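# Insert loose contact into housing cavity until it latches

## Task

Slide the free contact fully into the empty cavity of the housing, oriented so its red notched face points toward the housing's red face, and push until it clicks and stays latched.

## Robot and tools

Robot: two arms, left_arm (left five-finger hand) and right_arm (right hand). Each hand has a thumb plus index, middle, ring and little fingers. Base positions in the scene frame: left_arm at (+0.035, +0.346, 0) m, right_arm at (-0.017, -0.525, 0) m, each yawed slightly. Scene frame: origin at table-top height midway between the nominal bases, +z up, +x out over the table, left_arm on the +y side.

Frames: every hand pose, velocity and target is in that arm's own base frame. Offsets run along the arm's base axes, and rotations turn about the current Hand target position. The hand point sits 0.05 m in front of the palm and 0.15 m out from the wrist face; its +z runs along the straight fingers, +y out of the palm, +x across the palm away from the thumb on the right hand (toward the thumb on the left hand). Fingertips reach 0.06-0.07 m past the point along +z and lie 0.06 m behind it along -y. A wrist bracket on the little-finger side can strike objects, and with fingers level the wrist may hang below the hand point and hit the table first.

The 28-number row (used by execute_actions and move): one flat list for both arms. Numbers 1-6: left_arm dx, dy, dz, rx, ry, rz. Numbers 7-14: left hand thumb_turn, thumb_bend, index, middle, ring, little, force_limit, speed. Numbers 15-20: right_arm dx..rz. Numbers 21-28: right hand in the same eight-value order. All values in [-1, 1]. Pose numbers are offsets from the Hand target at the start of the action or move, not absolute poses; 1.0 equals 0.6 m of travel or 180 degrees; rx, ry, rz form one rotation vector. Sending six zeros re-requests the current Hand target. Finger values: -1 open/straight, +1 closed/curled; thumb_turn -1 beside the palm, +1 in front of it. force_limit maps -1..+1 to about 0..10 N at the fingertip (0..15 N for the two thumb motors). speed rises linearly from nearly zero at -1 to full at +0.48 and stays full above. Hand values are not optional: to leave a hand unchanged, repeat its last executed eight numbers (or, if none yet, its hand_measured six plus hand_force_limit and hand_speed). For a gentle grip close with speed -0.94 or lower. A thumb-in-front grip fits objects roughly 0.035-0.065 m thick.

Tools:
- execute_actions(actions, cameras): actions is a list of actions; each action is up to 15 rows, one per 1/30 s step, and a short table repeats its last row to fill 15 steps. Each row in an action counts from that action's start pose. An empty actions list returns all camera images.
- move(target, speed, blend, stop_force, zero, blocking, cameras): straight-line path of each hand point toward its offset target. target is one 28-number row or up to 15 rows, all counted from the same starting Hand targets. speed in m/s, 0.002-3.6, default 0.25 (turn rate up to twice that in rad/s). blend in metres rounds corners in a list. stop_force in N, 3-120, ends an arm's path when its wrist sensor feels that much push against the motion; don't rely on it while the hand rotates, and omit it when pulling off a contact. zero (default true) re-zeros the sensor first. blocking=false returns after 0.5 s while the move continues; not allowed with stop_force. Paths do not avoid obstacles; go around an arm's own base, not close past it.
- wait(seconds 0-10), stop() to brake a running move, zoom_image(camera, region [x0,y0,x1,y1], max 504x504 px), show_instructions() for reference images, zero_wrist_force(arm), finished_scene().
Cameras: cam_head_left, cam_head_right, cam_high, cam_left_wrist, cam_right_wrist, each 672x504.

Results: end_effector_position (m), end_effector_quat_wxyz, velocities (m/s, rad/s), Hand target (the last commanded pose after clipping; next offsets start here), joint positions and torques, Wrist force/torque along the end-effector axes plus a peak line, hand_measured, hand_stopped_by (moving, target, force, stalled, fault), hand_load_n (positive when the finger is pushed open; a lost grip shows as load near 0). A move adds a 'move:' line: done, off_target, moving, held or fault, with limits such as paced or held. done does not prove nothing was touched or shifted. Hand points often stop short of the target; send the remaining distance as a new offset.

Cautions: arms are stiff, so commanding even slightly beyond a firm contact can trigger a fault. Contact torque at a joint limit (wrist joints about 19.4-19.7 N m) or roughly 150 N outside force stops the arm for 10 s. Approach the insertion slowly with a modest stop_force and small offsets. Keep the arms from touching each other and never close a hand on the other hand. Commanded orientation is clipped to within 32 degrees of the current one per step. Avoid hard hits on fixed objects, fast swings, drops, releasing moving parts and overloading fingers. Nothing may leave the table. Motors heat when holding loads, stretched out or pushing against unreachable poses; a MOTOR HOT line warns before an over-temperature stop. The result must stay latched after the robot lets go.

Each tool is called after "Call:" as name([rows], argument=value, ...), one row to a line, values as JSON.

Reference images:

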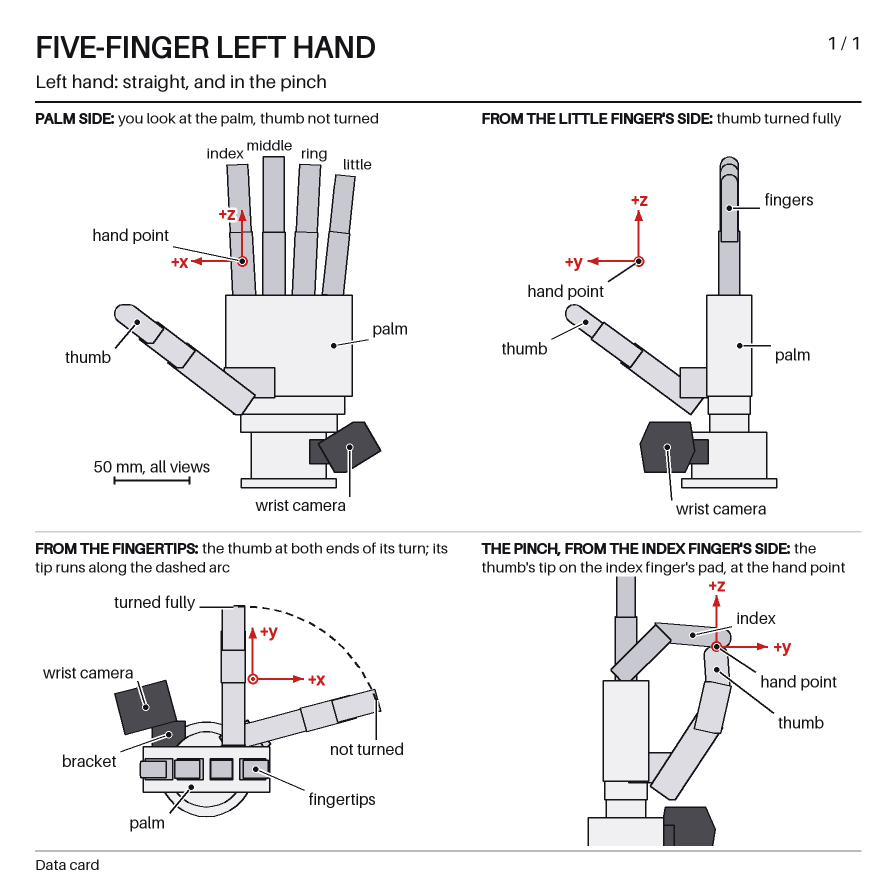

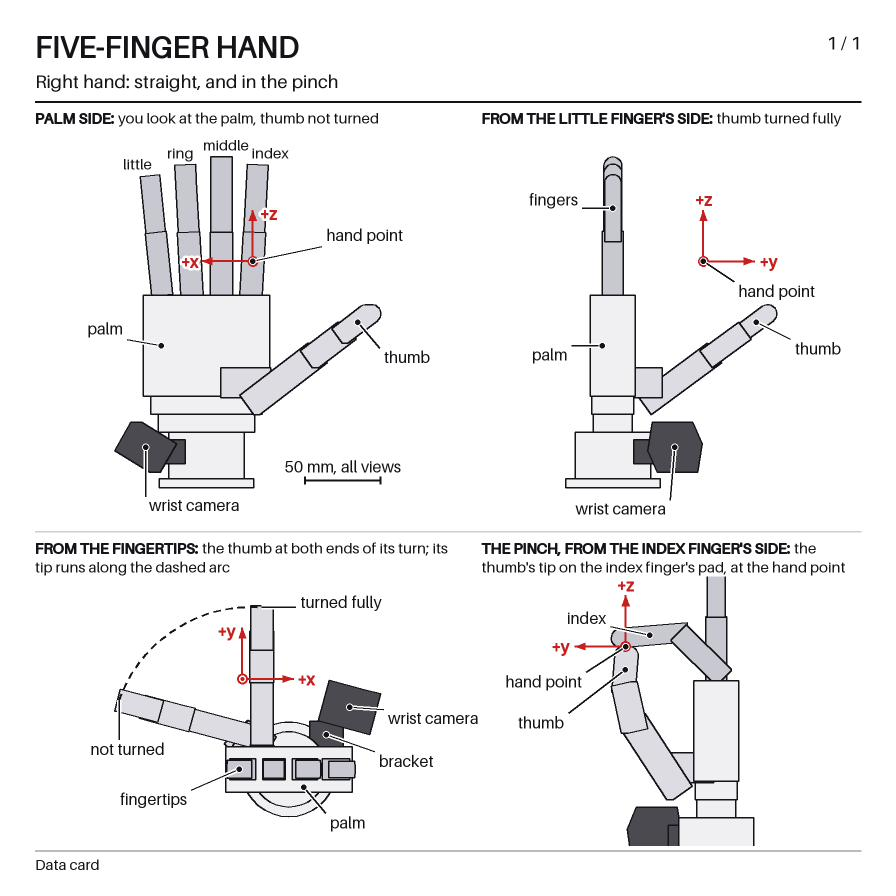

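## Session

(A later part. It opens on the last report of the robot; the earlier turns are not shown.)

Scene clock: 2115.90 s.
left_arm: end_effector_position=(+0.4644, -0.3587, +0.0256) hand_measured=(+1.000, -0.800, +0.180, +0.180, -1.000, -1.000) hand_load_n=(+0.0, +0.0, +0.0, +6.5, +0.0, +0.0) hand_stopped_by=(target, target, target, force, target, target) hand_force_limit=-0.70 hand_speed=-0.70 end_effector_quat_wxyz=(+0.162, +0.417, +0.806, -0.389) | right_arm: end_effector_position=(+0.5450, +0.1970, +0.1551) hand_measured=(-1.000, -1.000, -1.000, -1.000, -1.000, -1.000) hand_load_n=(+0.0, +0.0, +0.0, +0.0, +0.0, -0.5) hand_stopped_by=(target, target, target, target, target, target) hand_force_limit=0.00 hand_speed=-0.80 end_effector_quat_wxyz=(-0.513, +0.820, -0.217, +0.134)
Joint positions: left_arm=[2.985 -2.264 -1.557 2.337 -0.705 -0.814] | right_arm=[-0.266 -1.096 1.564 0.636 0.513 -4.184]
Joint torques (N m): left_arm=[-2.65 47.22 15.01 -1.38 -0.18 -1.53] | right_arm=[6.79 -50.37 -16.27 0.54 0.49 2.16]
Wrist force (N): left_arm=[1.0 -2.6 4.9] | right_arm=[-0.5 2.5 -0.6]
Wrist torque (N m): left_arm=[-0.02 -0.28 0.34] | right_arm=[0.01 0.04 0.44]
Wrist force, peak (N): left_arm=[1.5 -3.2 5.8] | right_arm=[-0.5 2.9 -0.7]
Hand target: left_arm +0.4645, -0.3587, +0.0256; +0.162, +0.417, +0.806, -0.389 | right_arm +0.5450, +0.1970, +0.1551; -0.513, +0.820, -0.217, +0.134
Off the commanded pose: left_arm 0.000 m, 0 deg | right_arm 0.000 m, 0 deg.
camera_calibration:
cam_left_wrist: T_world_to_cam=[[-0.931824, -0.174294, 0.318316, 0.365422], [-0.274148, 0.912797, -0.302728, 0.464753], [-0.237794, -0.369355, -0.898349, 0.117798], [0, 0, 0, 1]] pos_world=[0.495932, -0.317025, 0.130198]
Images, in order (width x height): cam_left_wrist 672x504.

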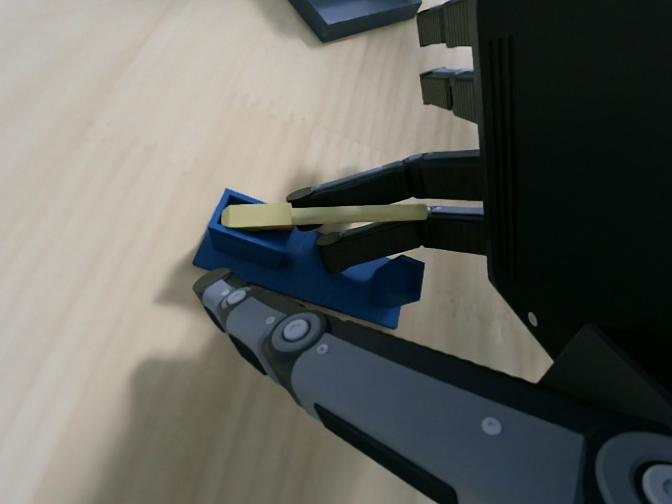

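Call:
execute_actions([
  [[0,0,0,0,0,0,1,-0.8,0.18,0.05,-1,-1,-0.7,-0.5,0,0,0,0,0,0,-1,-1,-1,-1,-1,-1,0,-0.8]],
])

Call:
move(target=[-0.0083,0,0.0133,0,0,0,1,-0.8,0.18,0.05,-1,-1,-0.7,-0.5,0,0,0,0,0,0,-1,-1,-1,-1,-1,-1,0,-0.8], speed=0.012, cameras=["cam_left_wrist","cam_right_wrist"])

Call:
zoom_image(camera="cam_left_wrist", region=[200, 170, 460, 320])

Call:
zoom_image(camera="cam_right_wrist", region=[270, 190, 330, 250])

Scene clock: 2161.77 s.
left_arm: end_effector_position=(+0.4645, -0.3587, +0.0256) hand_measured=(+1.000, -0.800, +0.180, +0.050, -1.000, -1.000) hand_load_n=(+0.5, -0.5, +0.0, +0.0, +0.0, +0.0) hand_stopped_by=(target, target, target, target, target, target) hand_force_limit=-0.70 hand_speed=-0.50 end_effector_quat_wxyz=(+0.162, +0.417, +0.806, -0.389) | right_arm: end_effector_position=(+0.5450, +0.1970, +0.1551) hand_measured=(-1.000, -1.000, -1.000, -1.000, -1.000, -1.000) hand_load_n=(+0.0, +0.0, +0.0, +0.0, +0.0, +0.0) hand_stopped_by=(target, target, target, target, target, target) hand_force_limit=0.00 hand_speed=-0.80 end_effector_quat_wxyz=(-0.513, +0.820, -0.217, +0.134)
Joint positions: left_arm=[2.985 -2.264 -1.557 2.337 -0.705 -0.814] | right_arm=[-0.266 -1.096 1.564 0.636 0.513 -4.184]
Joint torques (N m): left_arm=[-2.56 56.07 26.43 -1.77 1.25 -1.56] | right_arm=[6.55 -50.59 -15.75 0.23 0.44 2.34]
Wrist force (N): left_arm=[1.2 0.5 1.7] | right_arm=[-0.3 2.7 -0.7]
Wrist torque (N m): left_arm=[-0.05 -0.35 0.27] | right_arm=[0.03 0.02 0.46]
Wrist force, peak (N): left_arm=[1.4 -2.9 5.4] | right_arm=[-0.6 2.8 -0.8]
Hand target: left_arm +0.4645, -0.3587, +0.0256; +0.162, +0.417, +0.806, -0.389 | right_arm +0.5450, +0.1970, +0.1551; -0.513, +0.820, -0.217, +0.134
Off the commanded pose: left_arm 0.000 m, 0 deg | right_arm 0.000 m, 0 deg.

Scene clock: 2162.77 s.
left_arm: end_effector_position=(+0.4594, -0.3587, +0.0336) hand_measured=(+1.000, -0.800, +0.180, +0.050, -1.000, -1.000) hand_load_n=(+0.0, +0.0, +0.0, +0.0, +0.0, +0.0) hand_stopped_by=(target, target, target, target, target, target) hand_force_limit=-0.70 hand_speed=-0.50 end_effector_quat_wxyz=(+0.162, +0.417, +0.806, -0.389) | right_arm: end_effector_position=(+0.5450, +0.1970, +0.1551) hand_measured=(-1.000, -1.000, -1.000, -1.000, -1.000, -1.000) hand_load_n=(+0.0, +0.0, +0.0, +0.0, +0.0, +0.0) hand_stopped_by=(target, target, target, target, target, target) hand_force_limit=0.00 hand_speed=-0.80 end_effector_quat_wxyz=(-0.513, +0.820, -0.217, +0.134)
Joint positions: left_arm=[2.983 -2.243 -1.569 2.33 -0.705 -0.816] | right_arm=[-0.266 -1.096 1.564 0.636 0.513 -4.184]
Joint torques (N m): left_arm=[-5.74 43.24 19.32 -5.52 -0.91 -1.45] | right_arm=[6.86 -50.88 -15.84 0.27 0.43 2.26]
Wrist force (N): left_arm=[2.5 0.4 1.6] | right_arm=[-0.3 2.5 -0.4]
Wrist torque (N m): left_arm=[-0.08 -0.36 0.37] | right_arm=[-0.01 0.02 0.45]
Wrist force, peak (N): left_arm=[2.8 0.3 1.4] | right_arm=[-0.6 2.8 -0.8]
Hand target: left_arm +0.4595, -0.3587, +0.0335; +0.162, +0.417, +0.806, -0.389 | right_arm +0.5450, +0.1970, +0.1551; -0.513, +0.820, -0.217, +0.134
Off the commanded pose: left_arm 0.000 m, 0 deg | right_arm 0.000 m, 0 deg.
move: done
camera_calibration:
cam_left_wrist: T_world_to_cam=[[-0.931854, -0.17434, 0.318204, 0.358139], [-0.274148, 0.912798, -0.302725, 0.465776], [-0.237679, -0.369331, -0.89839, 0.123729], [0, 0, 0, 1]] pos_world=[0.490832, -0.317025, 0.138198]
cam_right_wrist: T_world_to_cam=[[-0.010388, -0.504653, -0.86326, 0.239348], [-0.994077, -0.0881886, 0.0635163, 0.549802], [-0.108183, 0.858806, -0.500748, 0.0825736], [0, 0, 0, 1]] pos_world=[0.557965, 0.0983591, 0.213046]
Images, in order (width x height): cam_left_wrist 672x504, cam_right_wrist 672x504.

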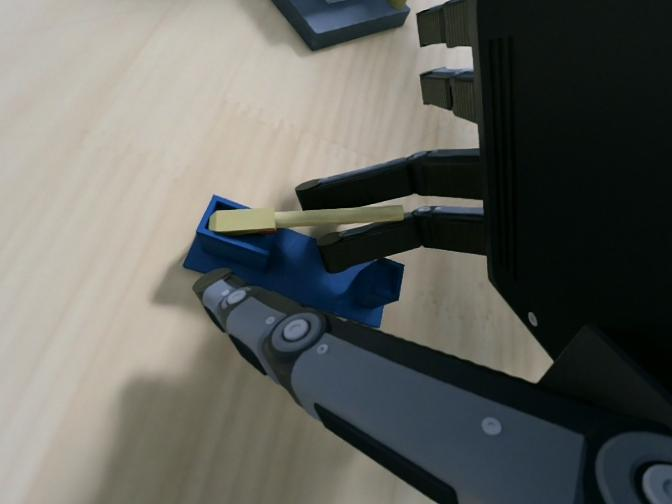

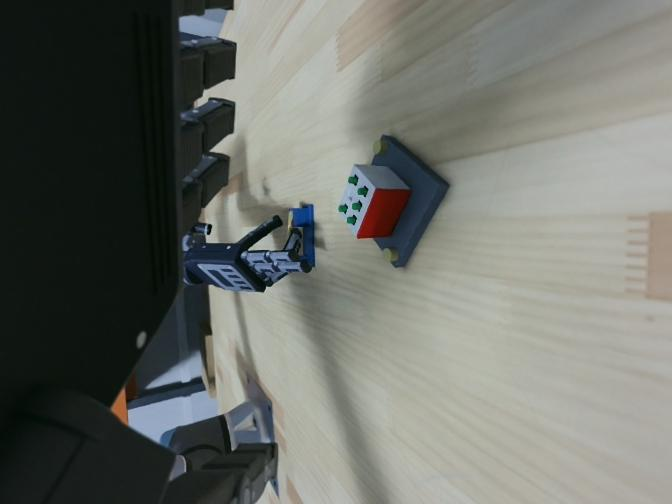

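Scaled by 1.938.

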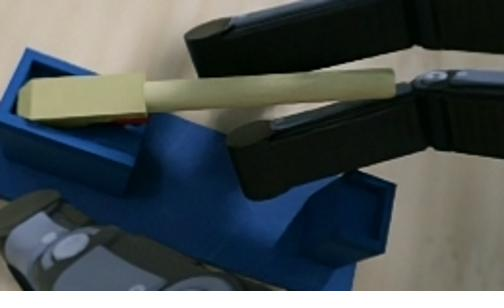

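Scaled by 8.400.

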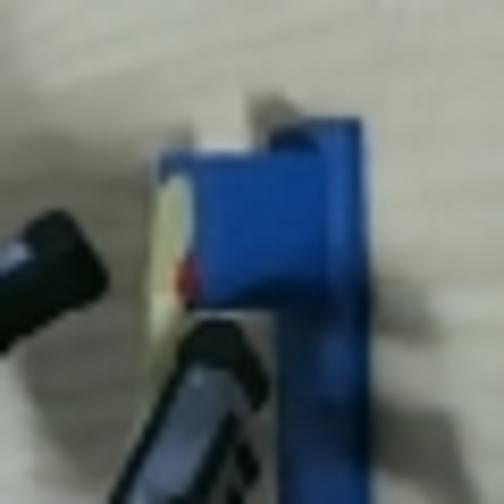

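Call:
execute_actions([
  [[0,0,0,0,0,0,1,-0.8,0.18,0.22,-1,-1,-0.7,-0.7,0,0,0,0,0,0,-1,-1,-1,-1,-1,-1,0,-0.8]],
], cameras=["cam_left_wrist"])

Call:
zoom_image(camera="cam_left_wrist", region=[200, 170, 460, 320])

Scene clock: 2201.80 s.
left_arm: end_effector_position=(+0.4595, -0.3587, +0.0335) hand_measured=(+1.000, -0.800, +0.180, +0.220, -1.000, -1.000) hand_load_n=(+0.0, +0.0, +0.0, +0.0, +0.0, +0.0) hand_stopped_by=(target, target, target, target, target, target) hand_force_limit=-0.70 hand_speed=-0.70 end_effector_quat_wxyz=(+0.162, +0.417, +0.806, -0.389) | right_arm: end_effector_position=(+0.5450, +0.1970, +0.1551) hand_measured=(-1.000, -1.000, -1.000, -1.000, -1.000, -1.000) hand_load_n=(+0.0, +0.0, +0.0, -0.5, +0.0, +0.0) hand_stopped_by=(target, target, target, target, target, target) hand_force_limit=0.00 hand_speed=-0.80 end_effector_quat_wxyz=(-0.513, +0.820, -0.217, +0.134)
Joint positions: left_arm=[2.983 -2.243 -1.569 2.33 -0.705 -0.816] | right_arm=[-0.266 -1.096 1.564 0.636 0.513 -4.184]
Joint torques (N m): left_arm=[4.33 43.68 28.35 -0.98 -0.72 1.51] | right_arm=[7.39 -50.24 -16.1 0.23 0.44 2.28]
Wrist force (N): left_arm=[2.6 0.4 1.1] | right_arm=[-0.3 2.6 -0.6]
Wrist torque (N m): left_arm=[-0.04 -0.41 0.38] | right_arm=[0.01 0.02 0.45]
Wrist force, peak (N): left_arm=[2.7 0.4 1.5] | right_arm=[-0.5 2.9 -0.7]
Hand target: left_arm +0.4595, -0.3587, +0.0335; +0.162, +0.417, +0.806, -0.389 | right_arm +0.5450, +0.1970, +0.1551; -0.513, +0.820, -0.217, +0.134
Off the commanded pose: left_arm 0.000 m, 0 deg | right_arm 0.000 m, 0 deg.
camera_calibration:
cam_left_wrist: T_world_to_cam=[[-0.931858, -0.174347, 0.318188, 0.358266], [-0.274126, 0.912832, -0.302643, 0.465762], [-0.237687, -0.369244, -0.898423, 0.123699], [0, 0, 0, 1]] pos_world=[0.490932, -0.317025, 0.138098]
Images, in order (width x height): cam_left_wrist 672x504.

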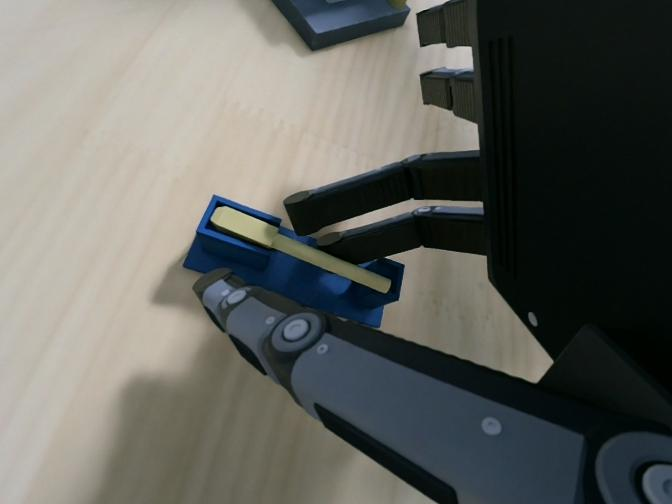

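Scaled by 1.938.

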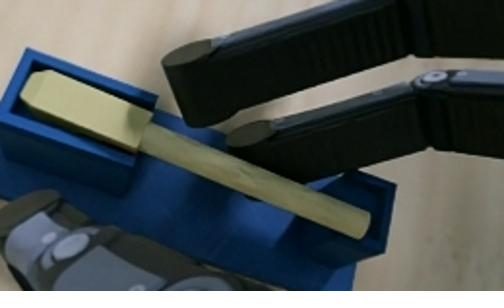

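Call:
move(target=[-0.0022,-0.0267,0.0319,0,0,0,1,-0.8,0.18,0.22,-1,-1,-0.7,-0.7,0,0,0,0,0,0,-1,-1,-1,-1,-1,-1,0,-0.8], speed=0.03)

Call:
execute_actions([
  [[0,0,0,0,0,0,0.6,-0.7,0.18,-1,-1,-1,-0.7,-0.1,0,0,0,0,0,0,-1,-1,-1,-1,-1,-1,0,-0.8]],
  [[0,0,0,0,0,0,0.6,-0.7,0.18,-1,-1,-1,-0.7,-0.1,0,0,0,0,0,0,-1,-1,-1,-1,-1,-1,0,-0.8]],
], cameras=["cam_left_wrist","cam_right_wrist"])

Call:
zoom_image(camera="cam_left_wrist", region=[180, 170, 460, 340])

Call:
zoom_image(camera="cam_right_wrist", region=[240, 180, 340, 280])

Scene clock: 2287.40 s.
left_arm: end_effector_position=(+0.4582, -0.3748, +0.0529) hand_measured=(+1.000, -0.800, +0.180, +0.220, -1.000, -1.000) hand_load_n=(+0.5, +0.0, +0.0, +0.0, +0.0, -0.5) hand_stopped_by=(target, target, target, target, target, target) hand_force_limit=-0.70 hand_speed=-0.70 end_effector_quat_wxyz=(+0.162, +0.417, +0.806, -0.389) end_effector_velocity=(+0.001, +0.001, -0.001) end_effector_angular_velocity=(+0.000, -0.002, -0.001) | right_arm: end_effector_position=(+0.5450, +0.1970, +0.1551) hand_measured=(-1.000, -1.000, -1.000, -1.000, -1.000, -1.000) hand_load_n=(+0.0, +0.0, +0.0, +0.0, +0.0, +0.0) hand_stopped_by=(target, target, target, target, target, target) hand_force_limit=0.00 hand_speed=-0.80 end_effector_quat_wxyz=(-0.513, +0.820, -0.217, +0.134)
Joint positions: left_arm=[2.949 -2.221 -1.535 2.314 -0.709 -0.868] | right_arm=[-0.266 -1.096 1.564 0.636 0.513 -4.184]
Joint velocities: left_arm=[0.003 -0.001 -0.002 0.001 0 0.006] | right_arm=[within noise]
Joint torques (N m): left_arm=[7.56 42.94 11.54 -3.63 -0.29 1.73] | right_arm=[6.13 -50.53 -15.78 0.28 0.47 2.27]
Wrist force (N): left_arm=[2.5 0.4 1.1] | right_arm=[-0.4 2.5 -0.6]
Wrist torque (N m): left_arm=[-0.04 -0.41 0.37] | right_arm=[0.00 0.03 0.45]
Wrist force, peak (N): left_arm=[2.8 0.8 1.6] | right_arm=[-0.6 2.9 -0.5]
Hand target: left_arm +0.4582, -0.3747, +0.0527; +0.162, +0.417, +0.806, -0.389 | right_arm +0.5450, +0.1970, +0.1551; -0.513, +0.820, -0.217, +0.134
Off the commanded pose: left_arm 0.000 m, 0 deg | right_arm 0.000 m, 0 deg.
move: done

Scene clock: 2288.60 s.
left_arm: end_effector_position=(+0.4582, -0.3747, +0.0527) hand_measured=(+0.600, -0.700, +0.180, -1.000, -1.000, -1.000) hand_load_n=(+0.0, -0.5, +0.0, +0.0, +0.0, +0.0) hand_stopped_by=(target, target, target, target, target, target) hand_force_limit=-0.70 hand_speed=-0.10 end_effector_quat_wxyz=(+0.162, +0.417, +0.806, -0.389) | right_arm: end_effector_position=(+0.5450, +0.1970, +0.1551) hand_measured=(-1.000, -1.000, -1.000, -1.000, -1.000, -1.000) hand_load_n=(-0.5, +0.0, +0.0, +0.0, +0.0, +0.0) hand_stopped_by=(target, target, target, target, target, target) hand_force_limit=0.00 hand_speed=-0.80 end_effector_quat_wxyz=(-0.513, +0.820, -0.217, +0.134)
Joint positions: left_arm=[2.95 -2.221 -1.536 2.314 -0.709 -0.868] | right_arm=[-0.266 -1.096 1.564 0.636 0.513 -4.184]
Joint torques (N m): left_arm=[8.09 43.33 13.52 -0.99 3.79 1.55] | right_arm=[7.13 -50.26 -16.01 0.27 0.62 2.28]
Wrist force (N): left_arm=[2.5 0.6 1.4] | right_arm=[-0.3 2.6 -0.8]
Wrist torque (N m): left_arm=[-0.05 -0.39 0.36] | right_arm=[0.03 0.04 0.45]
Wrist force, peak (N): left_arm=[2.8 0.6 1.6] | right_arm=[-0.3 2.9 -0.7]
Hand target: left_arm +0.4582, -0.3747, +0.0527; +0.162, +0.417, +0.806, -0.389 | right_arm +0.5450, +0.1970, +0.1551; -0.513, +0.820, -0.217, +0.134
Off the commanded pose: left_arm 0.000 m, 0 deg | right_arm 0.000 m, 0 deg.
camera_calibration:
cam_left_wrist: T_world_to_cam=[[-0.931849, -0.174375, 0.318198, 0.34814], [-0.274156, 0.912826, -0.302633, 0.485833], [-0.237687, -0.369244, -0.898423, 0.134732], [0, 0, 0, 1]] pos_world=[0.489632, -0.333025, 0.157298]
cam_right_wrist: T_world_to_cam=[[-0.010388, -0.504653, -0.86326, 0.239348], [-0.994077, -0.0881886, 0.0635163, 0.549802], [-0.108183, 0.858806, -0.500748, 0.0825736], [0, 0, 0, 1]] pos_world=[0.557965, 0.0983591, 0.213046]
Images, in order (width x height): cam_left_wrist 672x504, cam_right_wrist 672x504.

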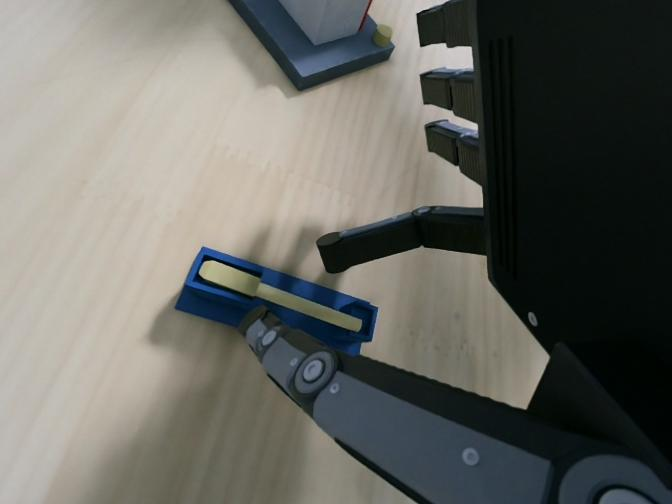

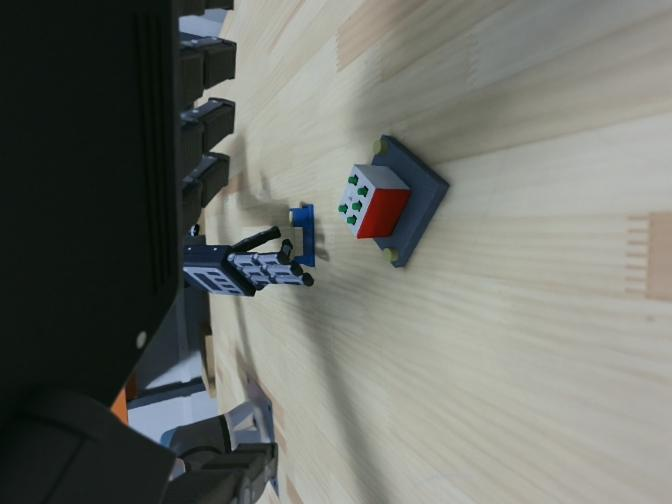

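Scaled by 1.800.

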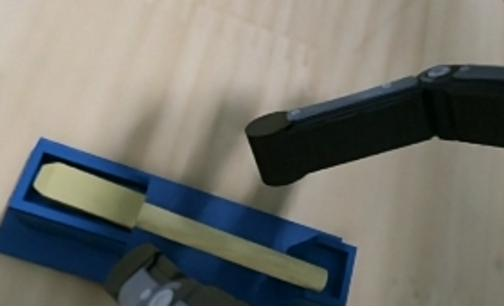

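Scaled by 5.040.

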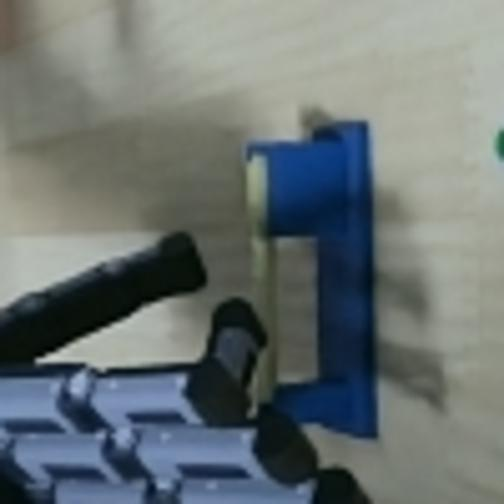

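Call:
zoom_image(camera="cam_left_wrist", region=[180, 240, 300, 320])

Call:
zoom_image(camera="cam_left_wrist", region=[290, 270, 410, 350])

Scaled by 4.200.

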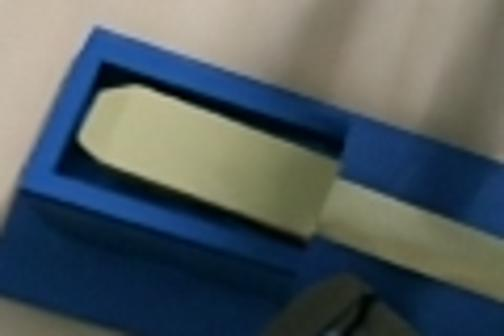

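Scaled by 4.200.

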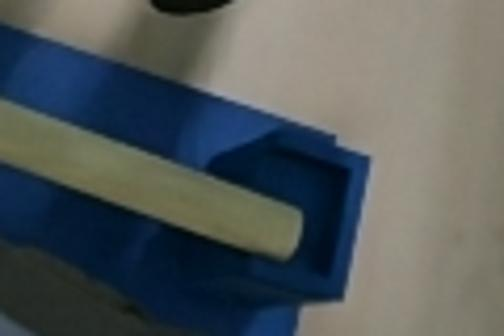

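Call:
move([
  [0.0197,0.0187,-0.0212,0,0,0,0.6,-0.7,0.18,-1,-1,-1,-0.7,-0.1,0,0,0,0,0,0,-1,-1,-1,-1,-1,-1,0,-0.8],
  [0.0197,0.0187,-0.0493,0,0,0,0.6,-0.7,0.18,-1,-1,-1,-0.7,-0.1,0,0,0,0,0,0,-1,-1,-1,-1,-1,-1,0,-0.8],
], speed=0.025, stop_force=5, cameras=["cam_left_wrist","cam_right_wrist"])

Call:
zoom_image(camera="cam_left_wrist", region=[180, 170, 460, 340])

Call:
zoom_image(camera="cam_right_wrist", region=[260, 190, 340, 270])

Scene clock: 2366.40 s.
left_arm: end_effector_position=(+0.4700, -0.3635, +0.0231) hand_measured=(+0.600, -0.700, +0.180, -1.000, -1.000, -1.000) hand_load_n=(+0.0, +0.0, +0.0, +0.0, +0.0, +0.0) hand_stopped_by=(target, target, target, target, target, target) hand_force_limit=-0.70 hand_speed=-0.10 end_effector_quat_wxyz=(+0.162, +0.417, +0.806, -0.389) | right_arm: end_effector_position=(+0.5450, +0.1970, +0.1551) hand_measured=(-1.000, -1.000, -1.000, -1.000, -1.000, -1.000) hand_load_n=(+0.0, +0.0, +0.0, +0.0, +0.0, +0.0) hand_stopped_by=(target, target, target, target, target, target) hand_force_limit=0.00 hand_speed=-0.80 end_effector_quat_wxyz=(-0.513, +0.820, -0.217, +0.134)
Joint positions: left_arm=[2.977 -2.279 -1.532 2.337 -0.706 -0.826] | right_arm=[-0.266 -1.096 1.564 0.636 0.513 -4.184]
Joint torques (N m): left_arm=[-7.96 59.49 28.25 -6.39 -0.41 -1.26] | right_arm=[6.2 -50.6 -16.17 0.32 0.48 2.33]
Wrist force (N): left_arm=[2.5 0.3 1.5] | right_arm=[-0.4 2.4 -0.8]
Wrist torque (N m): left_arm=[-0.09 -0.38 0.27] | right_arm=[0.01 0.05 0.44]
Wrist force, peak (N): left_arm=[-1.0 -3.6 4.2] | right_arm=[-0.3 2.9 -0.9]
Hand target: left_arm +0.4700, -0.3635, +0.0231; +0.162, +0.417, +0.806, -0.389 | right_arm +0.5450, +0.1970, +0.1551; -0.513, +0.820, -0.217, +0.134
Off the commanded pose: left_arm 0.000 m, 0 deg | right_arm 0.000 m, 0 deg.
move: done
camera_calibration:
cam_left_wrist: T_world_to_cam=[[-0.931858, -0.174347, 0.318188, 0.370523], [-0.274126, 0.912832, -0.302643, 0.469875], [-0.237687, -0.369244, -0.898423, 0.115079], [0, 0, 0, 1]] pos_world=[0.501432, -0.321825, 0.127698]
cam_right_wrist: T_world_to_cam=[[-0.010388, -0.504653, -0.86326, 0.239348], [-0.994077, -0.0881886, 0.0635163, 0.549802], [-0.108183, 0.858806, -0.500748, 0.0825736], [0, 0, 0, 1]] pos_world=[0.557965, 0.0983591, 0.213046]
Images, in order (width x height): cam_left_wrist 672x504, cam_right_wrist 672x504.

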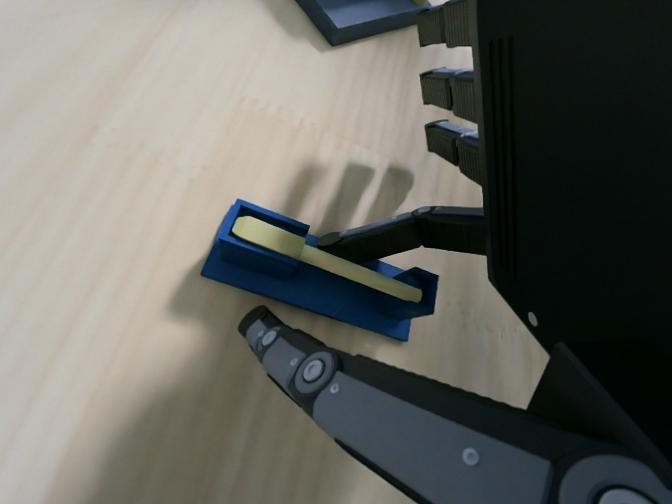

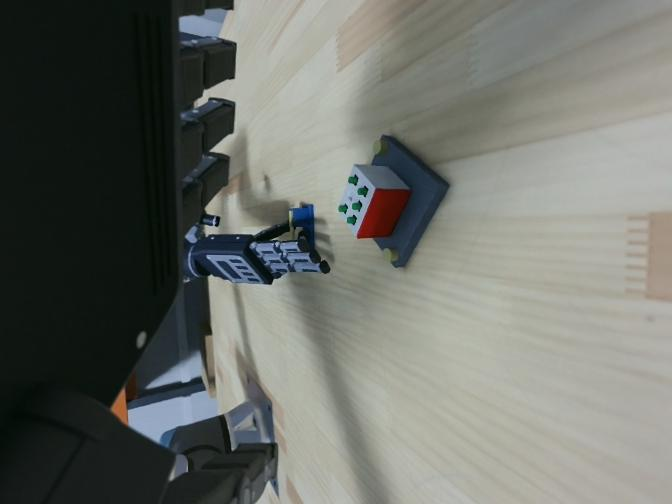

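Scaled by 1.800.

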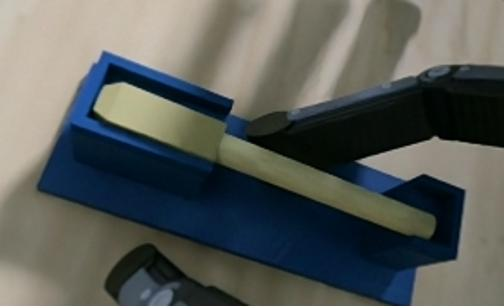

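Scaled by 6.300.

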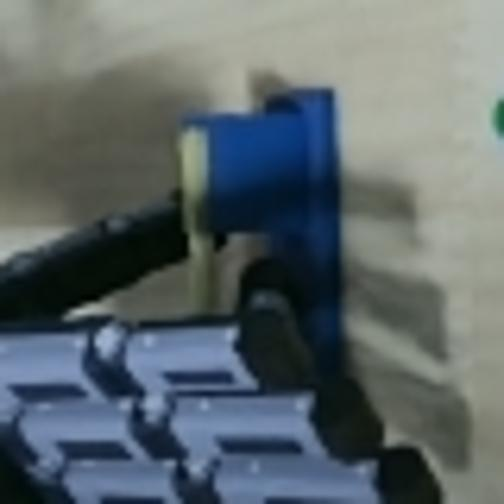

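Call:
move(target=[0.0008,0.0133,0,0,0,0,0.6,-0.7,0.18,-1,-1,-1,-0.7,-0.1,0,0,0,0,0,0,-1,-1,-1,-1,-1,-1,0,-0.8], speed=0.012, stop_force=4, cameras=["cam_left_wrist","cam_right_wrist"])

Call:
zoom_image(camera="cam_left_wrist", region=[180, 170, 460, 340])

Call:
zoom_image(camera="cam_right_wrist", region=[260, 190, 340, 270])

Scene clock: 2378.97 s.
left_arm: end_effector_position=(+0.4705, -0.3555, +0.0231) hand_measured=(+0.600, -0.700, +0.180, -1.000, -1.000, -1.000) hand_load_n=(+0.0, +0.0, +0.5, +0.0, +0.0, +0.0) hand_stopped_by=(target, target, target, target, target, target) hand_force_limit=-0.70 hand_speed=-0.10 end_effector_quat_wxyz=(+0.162, +0.417, +0.806, -0.389) | right_arm: end_effector_position=(+0.5450, +0.1970, +0.1551) hand_measured=(-1.000, -1.000, -1.000, -1.000, -1.000, -1.000) hand_load_n=(-0.5, +0.0, +0.0, +0.0, +0.0, +0.0) hand_stopped_by=(target, target, target, target, target, target) hand_force_limit=0.00 hand_speed=-0.80 end_effector_quat_wxyz=(-0.513, +0.820, -0.217, +0.134)
Joint positions: left_arm=[2.993 -2.277 -1.543 2.326 -0.704 -0.801] | right_arm=[-0.266 -1.096 1.564 0.636 0.513 -4.184]
Joint torques (N m): left_arm=[-7 45.53 27.71 -1 0.2 -1.53] | right_arm=[6.77 -50.96 -15.9 0.25 0.51 2.28]
Wrist force (N): left_arm=[1.2 0.2 1.7] | right_arm=[-0.4 2.5 -0.5]
Wrist torque (N m): left_arm=[-0.08 -0.40 0.23] | right_arm=[-0.01 0.03 0.45]
Wrist force, peak (N): left_arm=[2.8 0.4 1.5] | right_arm=[-0.8 2.8 -0.9]
Hand target: left_arm +0.4705, -0.3555, +0.0231; +0.162, +0.417, +0.806, -0.389 | right_arm +0.5450, +0.1970, +0.1551; -0.513, +0.820, -0.217, +0.134
Off the commanded pose: left_arm 0.000 m, 0 deg | right_arm 0.000 m, 0 deg.
move: done
camera_calibration:
cam_left_wrist: T_world_to_cam=[[-0.931847, -0.174328, 0.318232, 0.372378], [-0.274155, 0.912787, -0.302753, 0.462723], [-0.2377, -0.369364, -0.89837, 0.118113], [0, 0, 0, 1]] pos_world=[0.501932, -0.313825, 0.127698]
cam_right_wrist: T_world_to_cam=[[-0.010388, -0.504653, -0.86326, 0.239348], [-0.994077, -0.0881886, 0.0635163, 0.549802], [-0.108183, 0.858806, -0.500748, 0.0825736], [0, 0, 0, 1]] pos_world=[0.557965, 0.0983591, 0.213046]
Images, in order (width x height): cam_left_wrist 672x504, cam_right_wrist 672x504.

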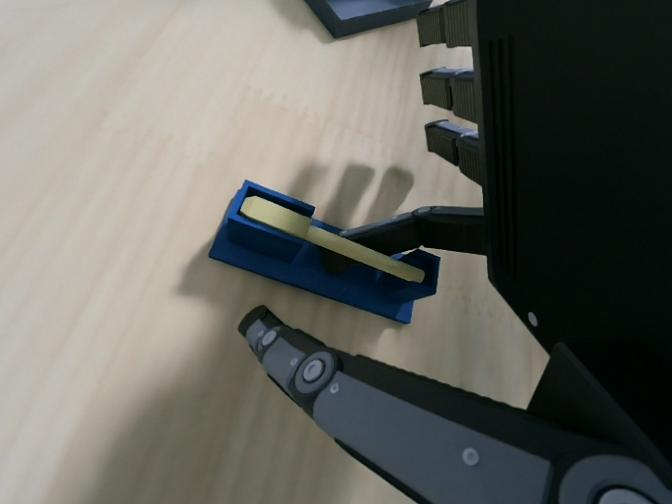

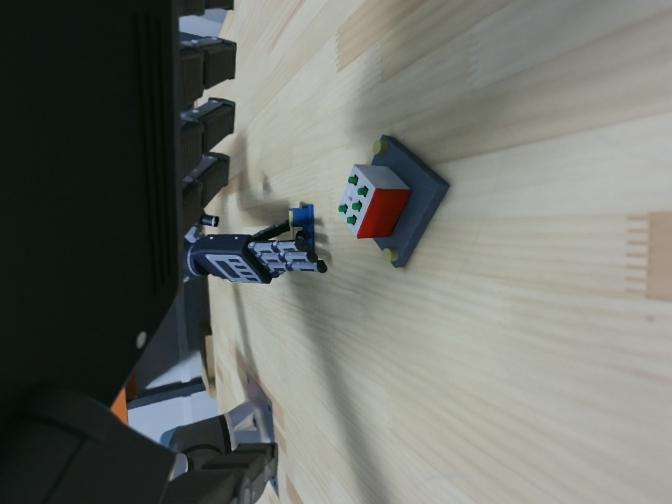

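Scaled by 1.800.

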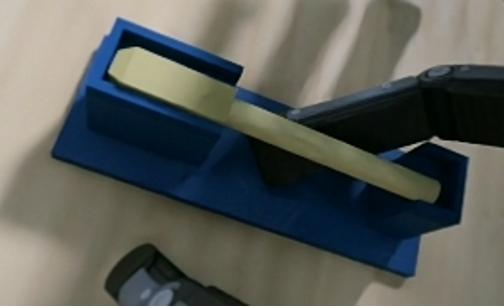

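Scaled by 6.300.

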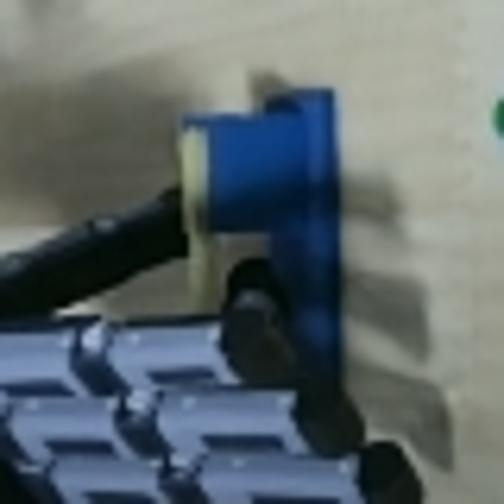

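Call:
execute_actions([
  [[0,0,0,0,0,0,0.6,-0.2,0.18,-1,-1,-1,-0.75,-0.6,0,0,0,0,0,0,-1,-1,-1,-1,-1,-1,0,-0.8]],
  [[0,0,0,0,0,0,0.6,-0.2,0.18,-1,-1,-1,-0.75,-0.6,0,0,0,0,0,0,-1,-1,-1,-1,-1,-1,0,-0.8]],
], cameras=["cam_left_wrist"])

Call:
zoom_image(camera="cam_left_wrist", region=[180, 170, 460, 340])

Scene clock: 2397.00 s.
left_arm: end_effector_position=(+0.4705, -0.3555, +0.0231) hand_measured=(+0.600, -0.200, +0.180, -1.000, -1.000, -1.000) hand_load_n=(+0.0, +0.0, +0.0, +0.0, +0.0, +0.0) hand_stopped_by=(target, target, target, target, target, target) hand_force_limit=-0.75 hand_speed=-0.60 end_effector_quat_wxyz=(+0.162, +0.417, +0.806, -0.389) | right_arm: end_effector_position=(+0.5450, +0.1970, +0.1551) hand_measured=(-1.000, -1.000, -1.000, -1.000, -1.000, -1.000) hand_load_n=(+0.0, +0.0, +0.0, +0.0, +0.0, +0.0) hand_stopped_by=(target, target, target, target, target, target) hand_force_limit=0.00 hand_speed=-0.80 end_effector_quat_wxyz=(-0.513, +0.820, -0.217, +0.134)
Joint positions: left_arm=[2.993 -2.277 -1.543 2.326 -0.704 -0.801] | right_arm=[-0.266 -1.096 1.564 0.636 0.513 -4.184]
Joint torques (N m): left_arm=[-7.5 44.12 27.45 -1.05 -0.75 -1.47] | right_arm=[6.54 -49.85 -15.57 0.32 0.53 2.13]
Wrist force (N): left_arm=[1.0 0.2 1.7] | right_arm=[-0.5 2.4 -0.8]
Wrist torque (N m): left_arm=[-0.07 -0.37 0.21] | right_arm=[0.00 0.06 0.44]
Wrist force, peak (N): left_arm=[1.3 -0.1 2.3] | right_arm=[-0.3 2.9 -0.7]
Hand target: left_arm +0.4705, -0.3555, +0.0231; +0.162, +0.417, +0.806, -0.389 | right_arm +0.5450, +0.1970, +0.1551; -0.513, +0.820, -0.217, +0.134
Off the commanded pose: left_arm 0.000 m, 0 deg | right_arm 0.000 m, 0 deg.
camera_calibration:
cam_left_wrist: T_world_to_cam=[[-0.931858, -0.174347, 0.318188, 0.372383], [-0.274126, 0.912832, -0.302643, 0.462709], [-0.237687, -0.369244, -0.898423, 0.118152], [0, 0, 0, 1]] pos_world=[0.501932, -0.313825, 0.127698]
Images, in order (width x height): cam_left_wrist 672x504.

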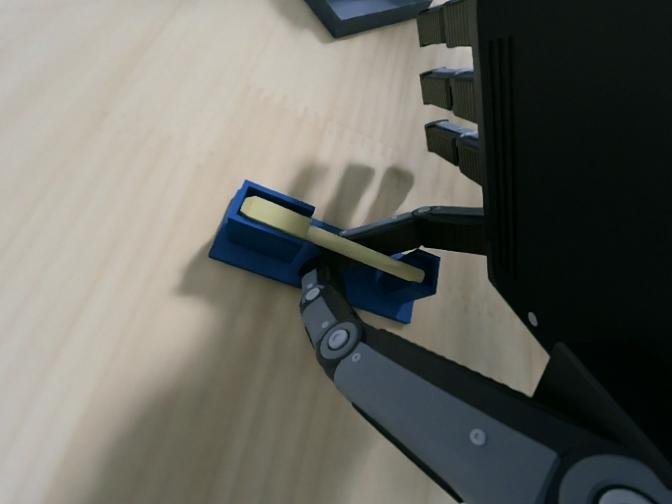

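Scaled by 1.800.

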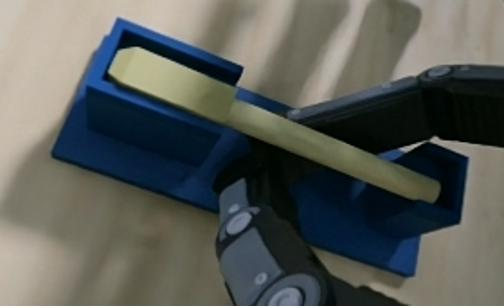

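Call:
execute_actions([
  [[0,0,0,0,0,0,0.6,-0.05,0.18,-1,-1,-1,-0.85,-0.8,0,0,0,0,0,0,-1,-1,-1,-1,-1,-1,0,-0.8]],
], cameras=["cam_left_wrist"])

Call:
zoom_image(camera="cam_left_wrist", region=[180, 170, 460, 340])

Scene clock: 2414.97 s.
left_arm: end_effector_position=(+0.4705, -0.3555, +0.0231) hand_measured=(+0.600, -0.050, +0.180, -1.000, -1.000, -1.000) hand_load_n=(+0.0, +0.0, +0.0, +0.0, +0.0, +0.0) hand_stopped_by=(target, target, target, target, target, target) hand_force_limit=-0.85 hand_speed=-0.80 end_effector_quat_wxyz=(+0.162, +0.417, +0.806, -0.389) | right_arm: end_effector_position=(+0.5450, +0.1970, +0.1551) hand_measured=(-1.000, -1.000, -1.000, -1.000, -1.000, -1.000) hand_load_n=(-0.5, +0.0, +0.0, +0.0, +0.0, +0.0) hand_stopped_by=(target, target, target, target, target, target) hand_force_limit=0.00 hand_speed=-0.80 end_effector_quat_wxyz=(-0.513, +0.820, -0.217, +0.134)
Joint positions: left_arm=[2.993 -2.277 -1.543 2.326 -0.704 -0.801] | right_arm=[-0.266 -1.096 1.564 0.636 0.513 -4.184]
Joint torques (N m): left_arm=[-7.52 43.97 27.2 -1.15 -0.81 -1.47] | right_arm=[6.13 -50.45 -15.76 0.22 0.54 2.25]
Wrist force (N): left_arm=[1.2 0.3 2.1] | right_arm=[-0.4 2.7 -0.4]
Wrist torque (N m): left_arm=[-0.08 -0.38 0.23] | right_arm=[0.01 0.02 0.45]
Wrist force, peak (N): left_arm=[1.2 0.1 2.1] | right_arm=[-0.6 2.8 -0.7]
Hand target: left_arm +0.4705, -0.3555, +0.0231; +0.162, +0.417, +0.806, -0.389 | right_arm +0.5450, +0.1970, +0.1551; -0.513, +0.820, -0.217, +0.134
Off the commanded pose: left_arm 0.000 m, 0 deg | right_arm 0.000 m, 0 deg.
camera_calibration:
cam_left_wrist: T_world_to_cam=[[-0.931858, -0.174347, 0.318188, 0.372383], [-0.274126, 0.912832, -0.302643, 0.462709], [-0.237687, -0.369244, -0.898423, 0.118152], [0, 0, 0, 1]] pos_world=[0.501932, -0.313825, 0.127698]
Images, in order (width x height): cam_left_wrist 672x504.

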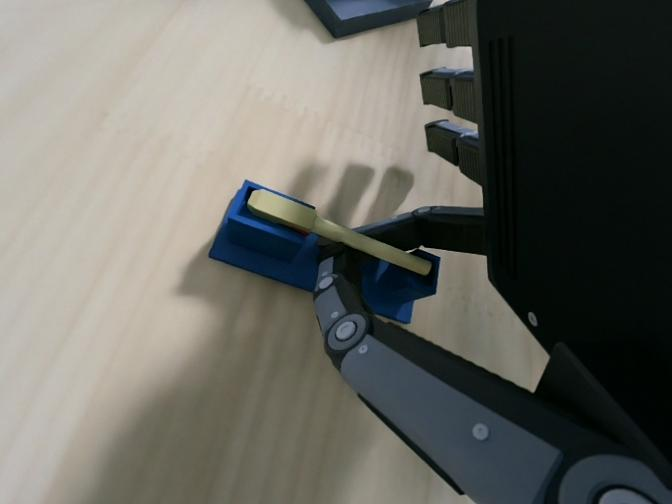

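Scaled by 1.800.

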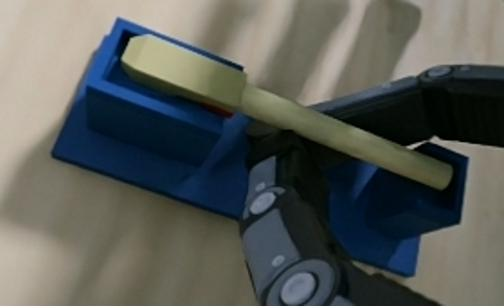

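Call:
execute_actions(actions=[], cameras=["all"])

Scene clock: 2456.07 s.
left_arm: end_effector_position=(+0.4705, -0.3555, +0.0231) hand_measured=(+0.600, -0.050, +0.180, -1.000, -1.000, -1.000) hand_load_n=(+0.5, +0.5, +0.5, -0.5, +0.0, +0.0) hand_stopped_by=(target, target, target, target, target, target) hand_force_limit=-0.85 hand_speed=-0.80 end_effector_quat_wxyz=(+0.162, +0.417, +0.806, -0.389) | right_arm: end_effector_position=(+0.5450, +0.1970, +0.1551) hand_measured=(-1.000, -1.000, -1.000, -1.000, -1.000, -1.000) hand_load_n=(+0.0, +0.0, -0.5, +0.0, +0.0, +0.0) hand_stopped_by=(target, target, target, target, target, target) hand_force_limit=0.00 hand_speed=-0.80 end_effector_quat_wxyz=(-0.513, +0.820, -0.217, +0.134)
Joint positions: left_arm=[2.993 -2.277 -1.543 2.326 -0.704 -0.801] | right_arm=[-0.266 -1.096 1.564 0.636 0.513 -4.184]
Joint velocities: within noise
Joint torques (N m): left_arm=[-7.16 44.34 27.18 -1.16 -0.89 -1.5] | right_arm=[6.32 -50.71 -16.02 0.29 0.66 2.23]
Wrist force (N): left_arm=[0.9 0.2 1.7] | right_arm=[-0.5 2.7 -0.8]
Wrist torque (N m): left_arm=[-0.08 -0.36 0.21] | right_arm=[0.04 0.06 0.44]
Wrist force, peak (N): left_arm=[1.6 0.1 2.0] | right_arm=[-0.5 2.8 -0.9]
Hand target: left_arm +0.4705, -0.3555, +0.0231; +0.162, +0.417, +0.806, -0.389 | right_arm +0.5450, +0.1970, +0.1551; -0.513, +0.820, -0.217, +0.134
Off the commanded pose: left_arm 0.000 m, 0 deg | right_arm 0.000 m, 0 deg.
camera_calibration:
cam_left_wrist: T_world_to_cam=[[-0.931858, -0.174347, 0.318188, 0.372383], [-0.274126, 0.912832, -0.302643, 0.462709], [-0.237687, -0.369244, -0.898423, 0.118152], [0, 0, 0, 1]] pos_world=[0.501932, -0.313825, 0.127698]
cam_right_wrist: T_world_to_cam=[[-0.010388, -0.504653, -0.86326, 0.239348], [-0.994077, -0.0881886, 0.0635163, 0.549802], [-0.108183, 0.858806, -0.500748, 0.0825736], [0, 0, 0, 1]] pos_world=[0.557965, 0.0983591, 0.213046]

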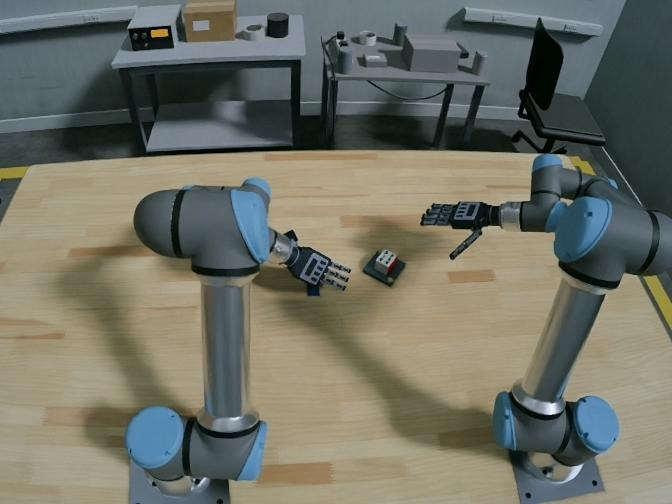

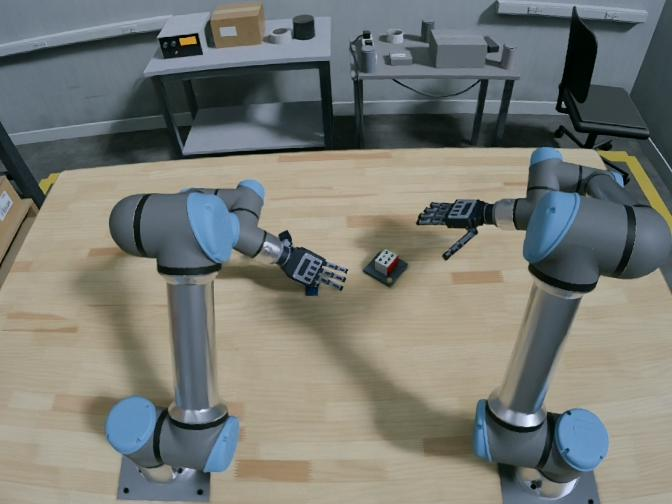

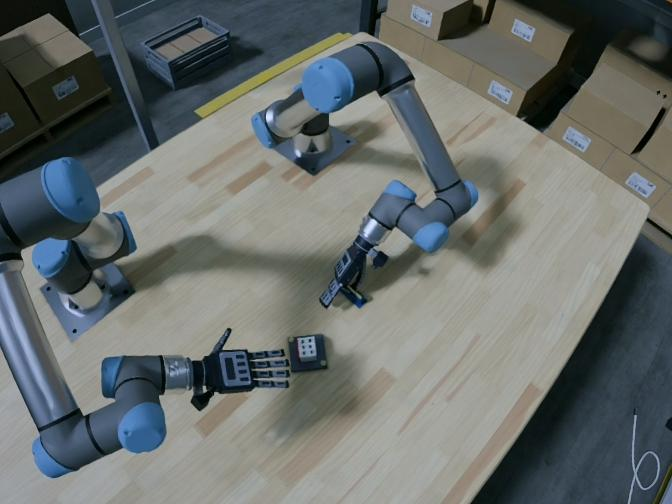

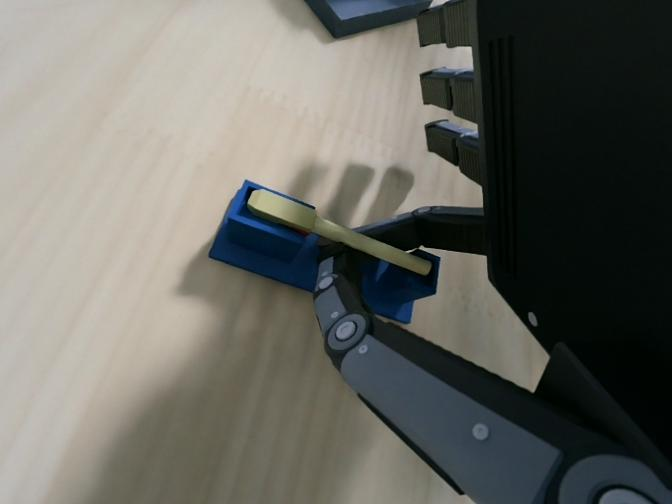

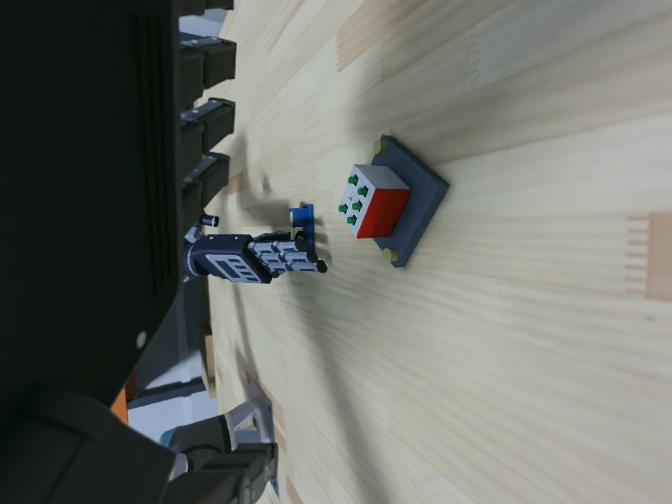

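Call:
zoom_image(camera="cam_left_wrist", region=[200, 150, 470, 360])

Call:
zoom_image(camera="cam_right_wrist", region=[220, 170, 400, 300])

Scaled by 1.867.

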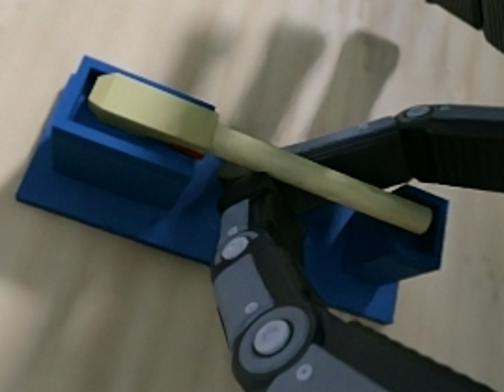

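Scaled by 2.800.

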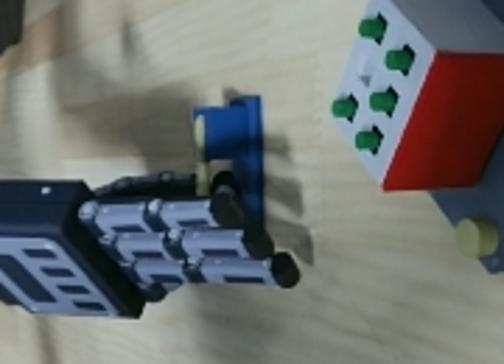

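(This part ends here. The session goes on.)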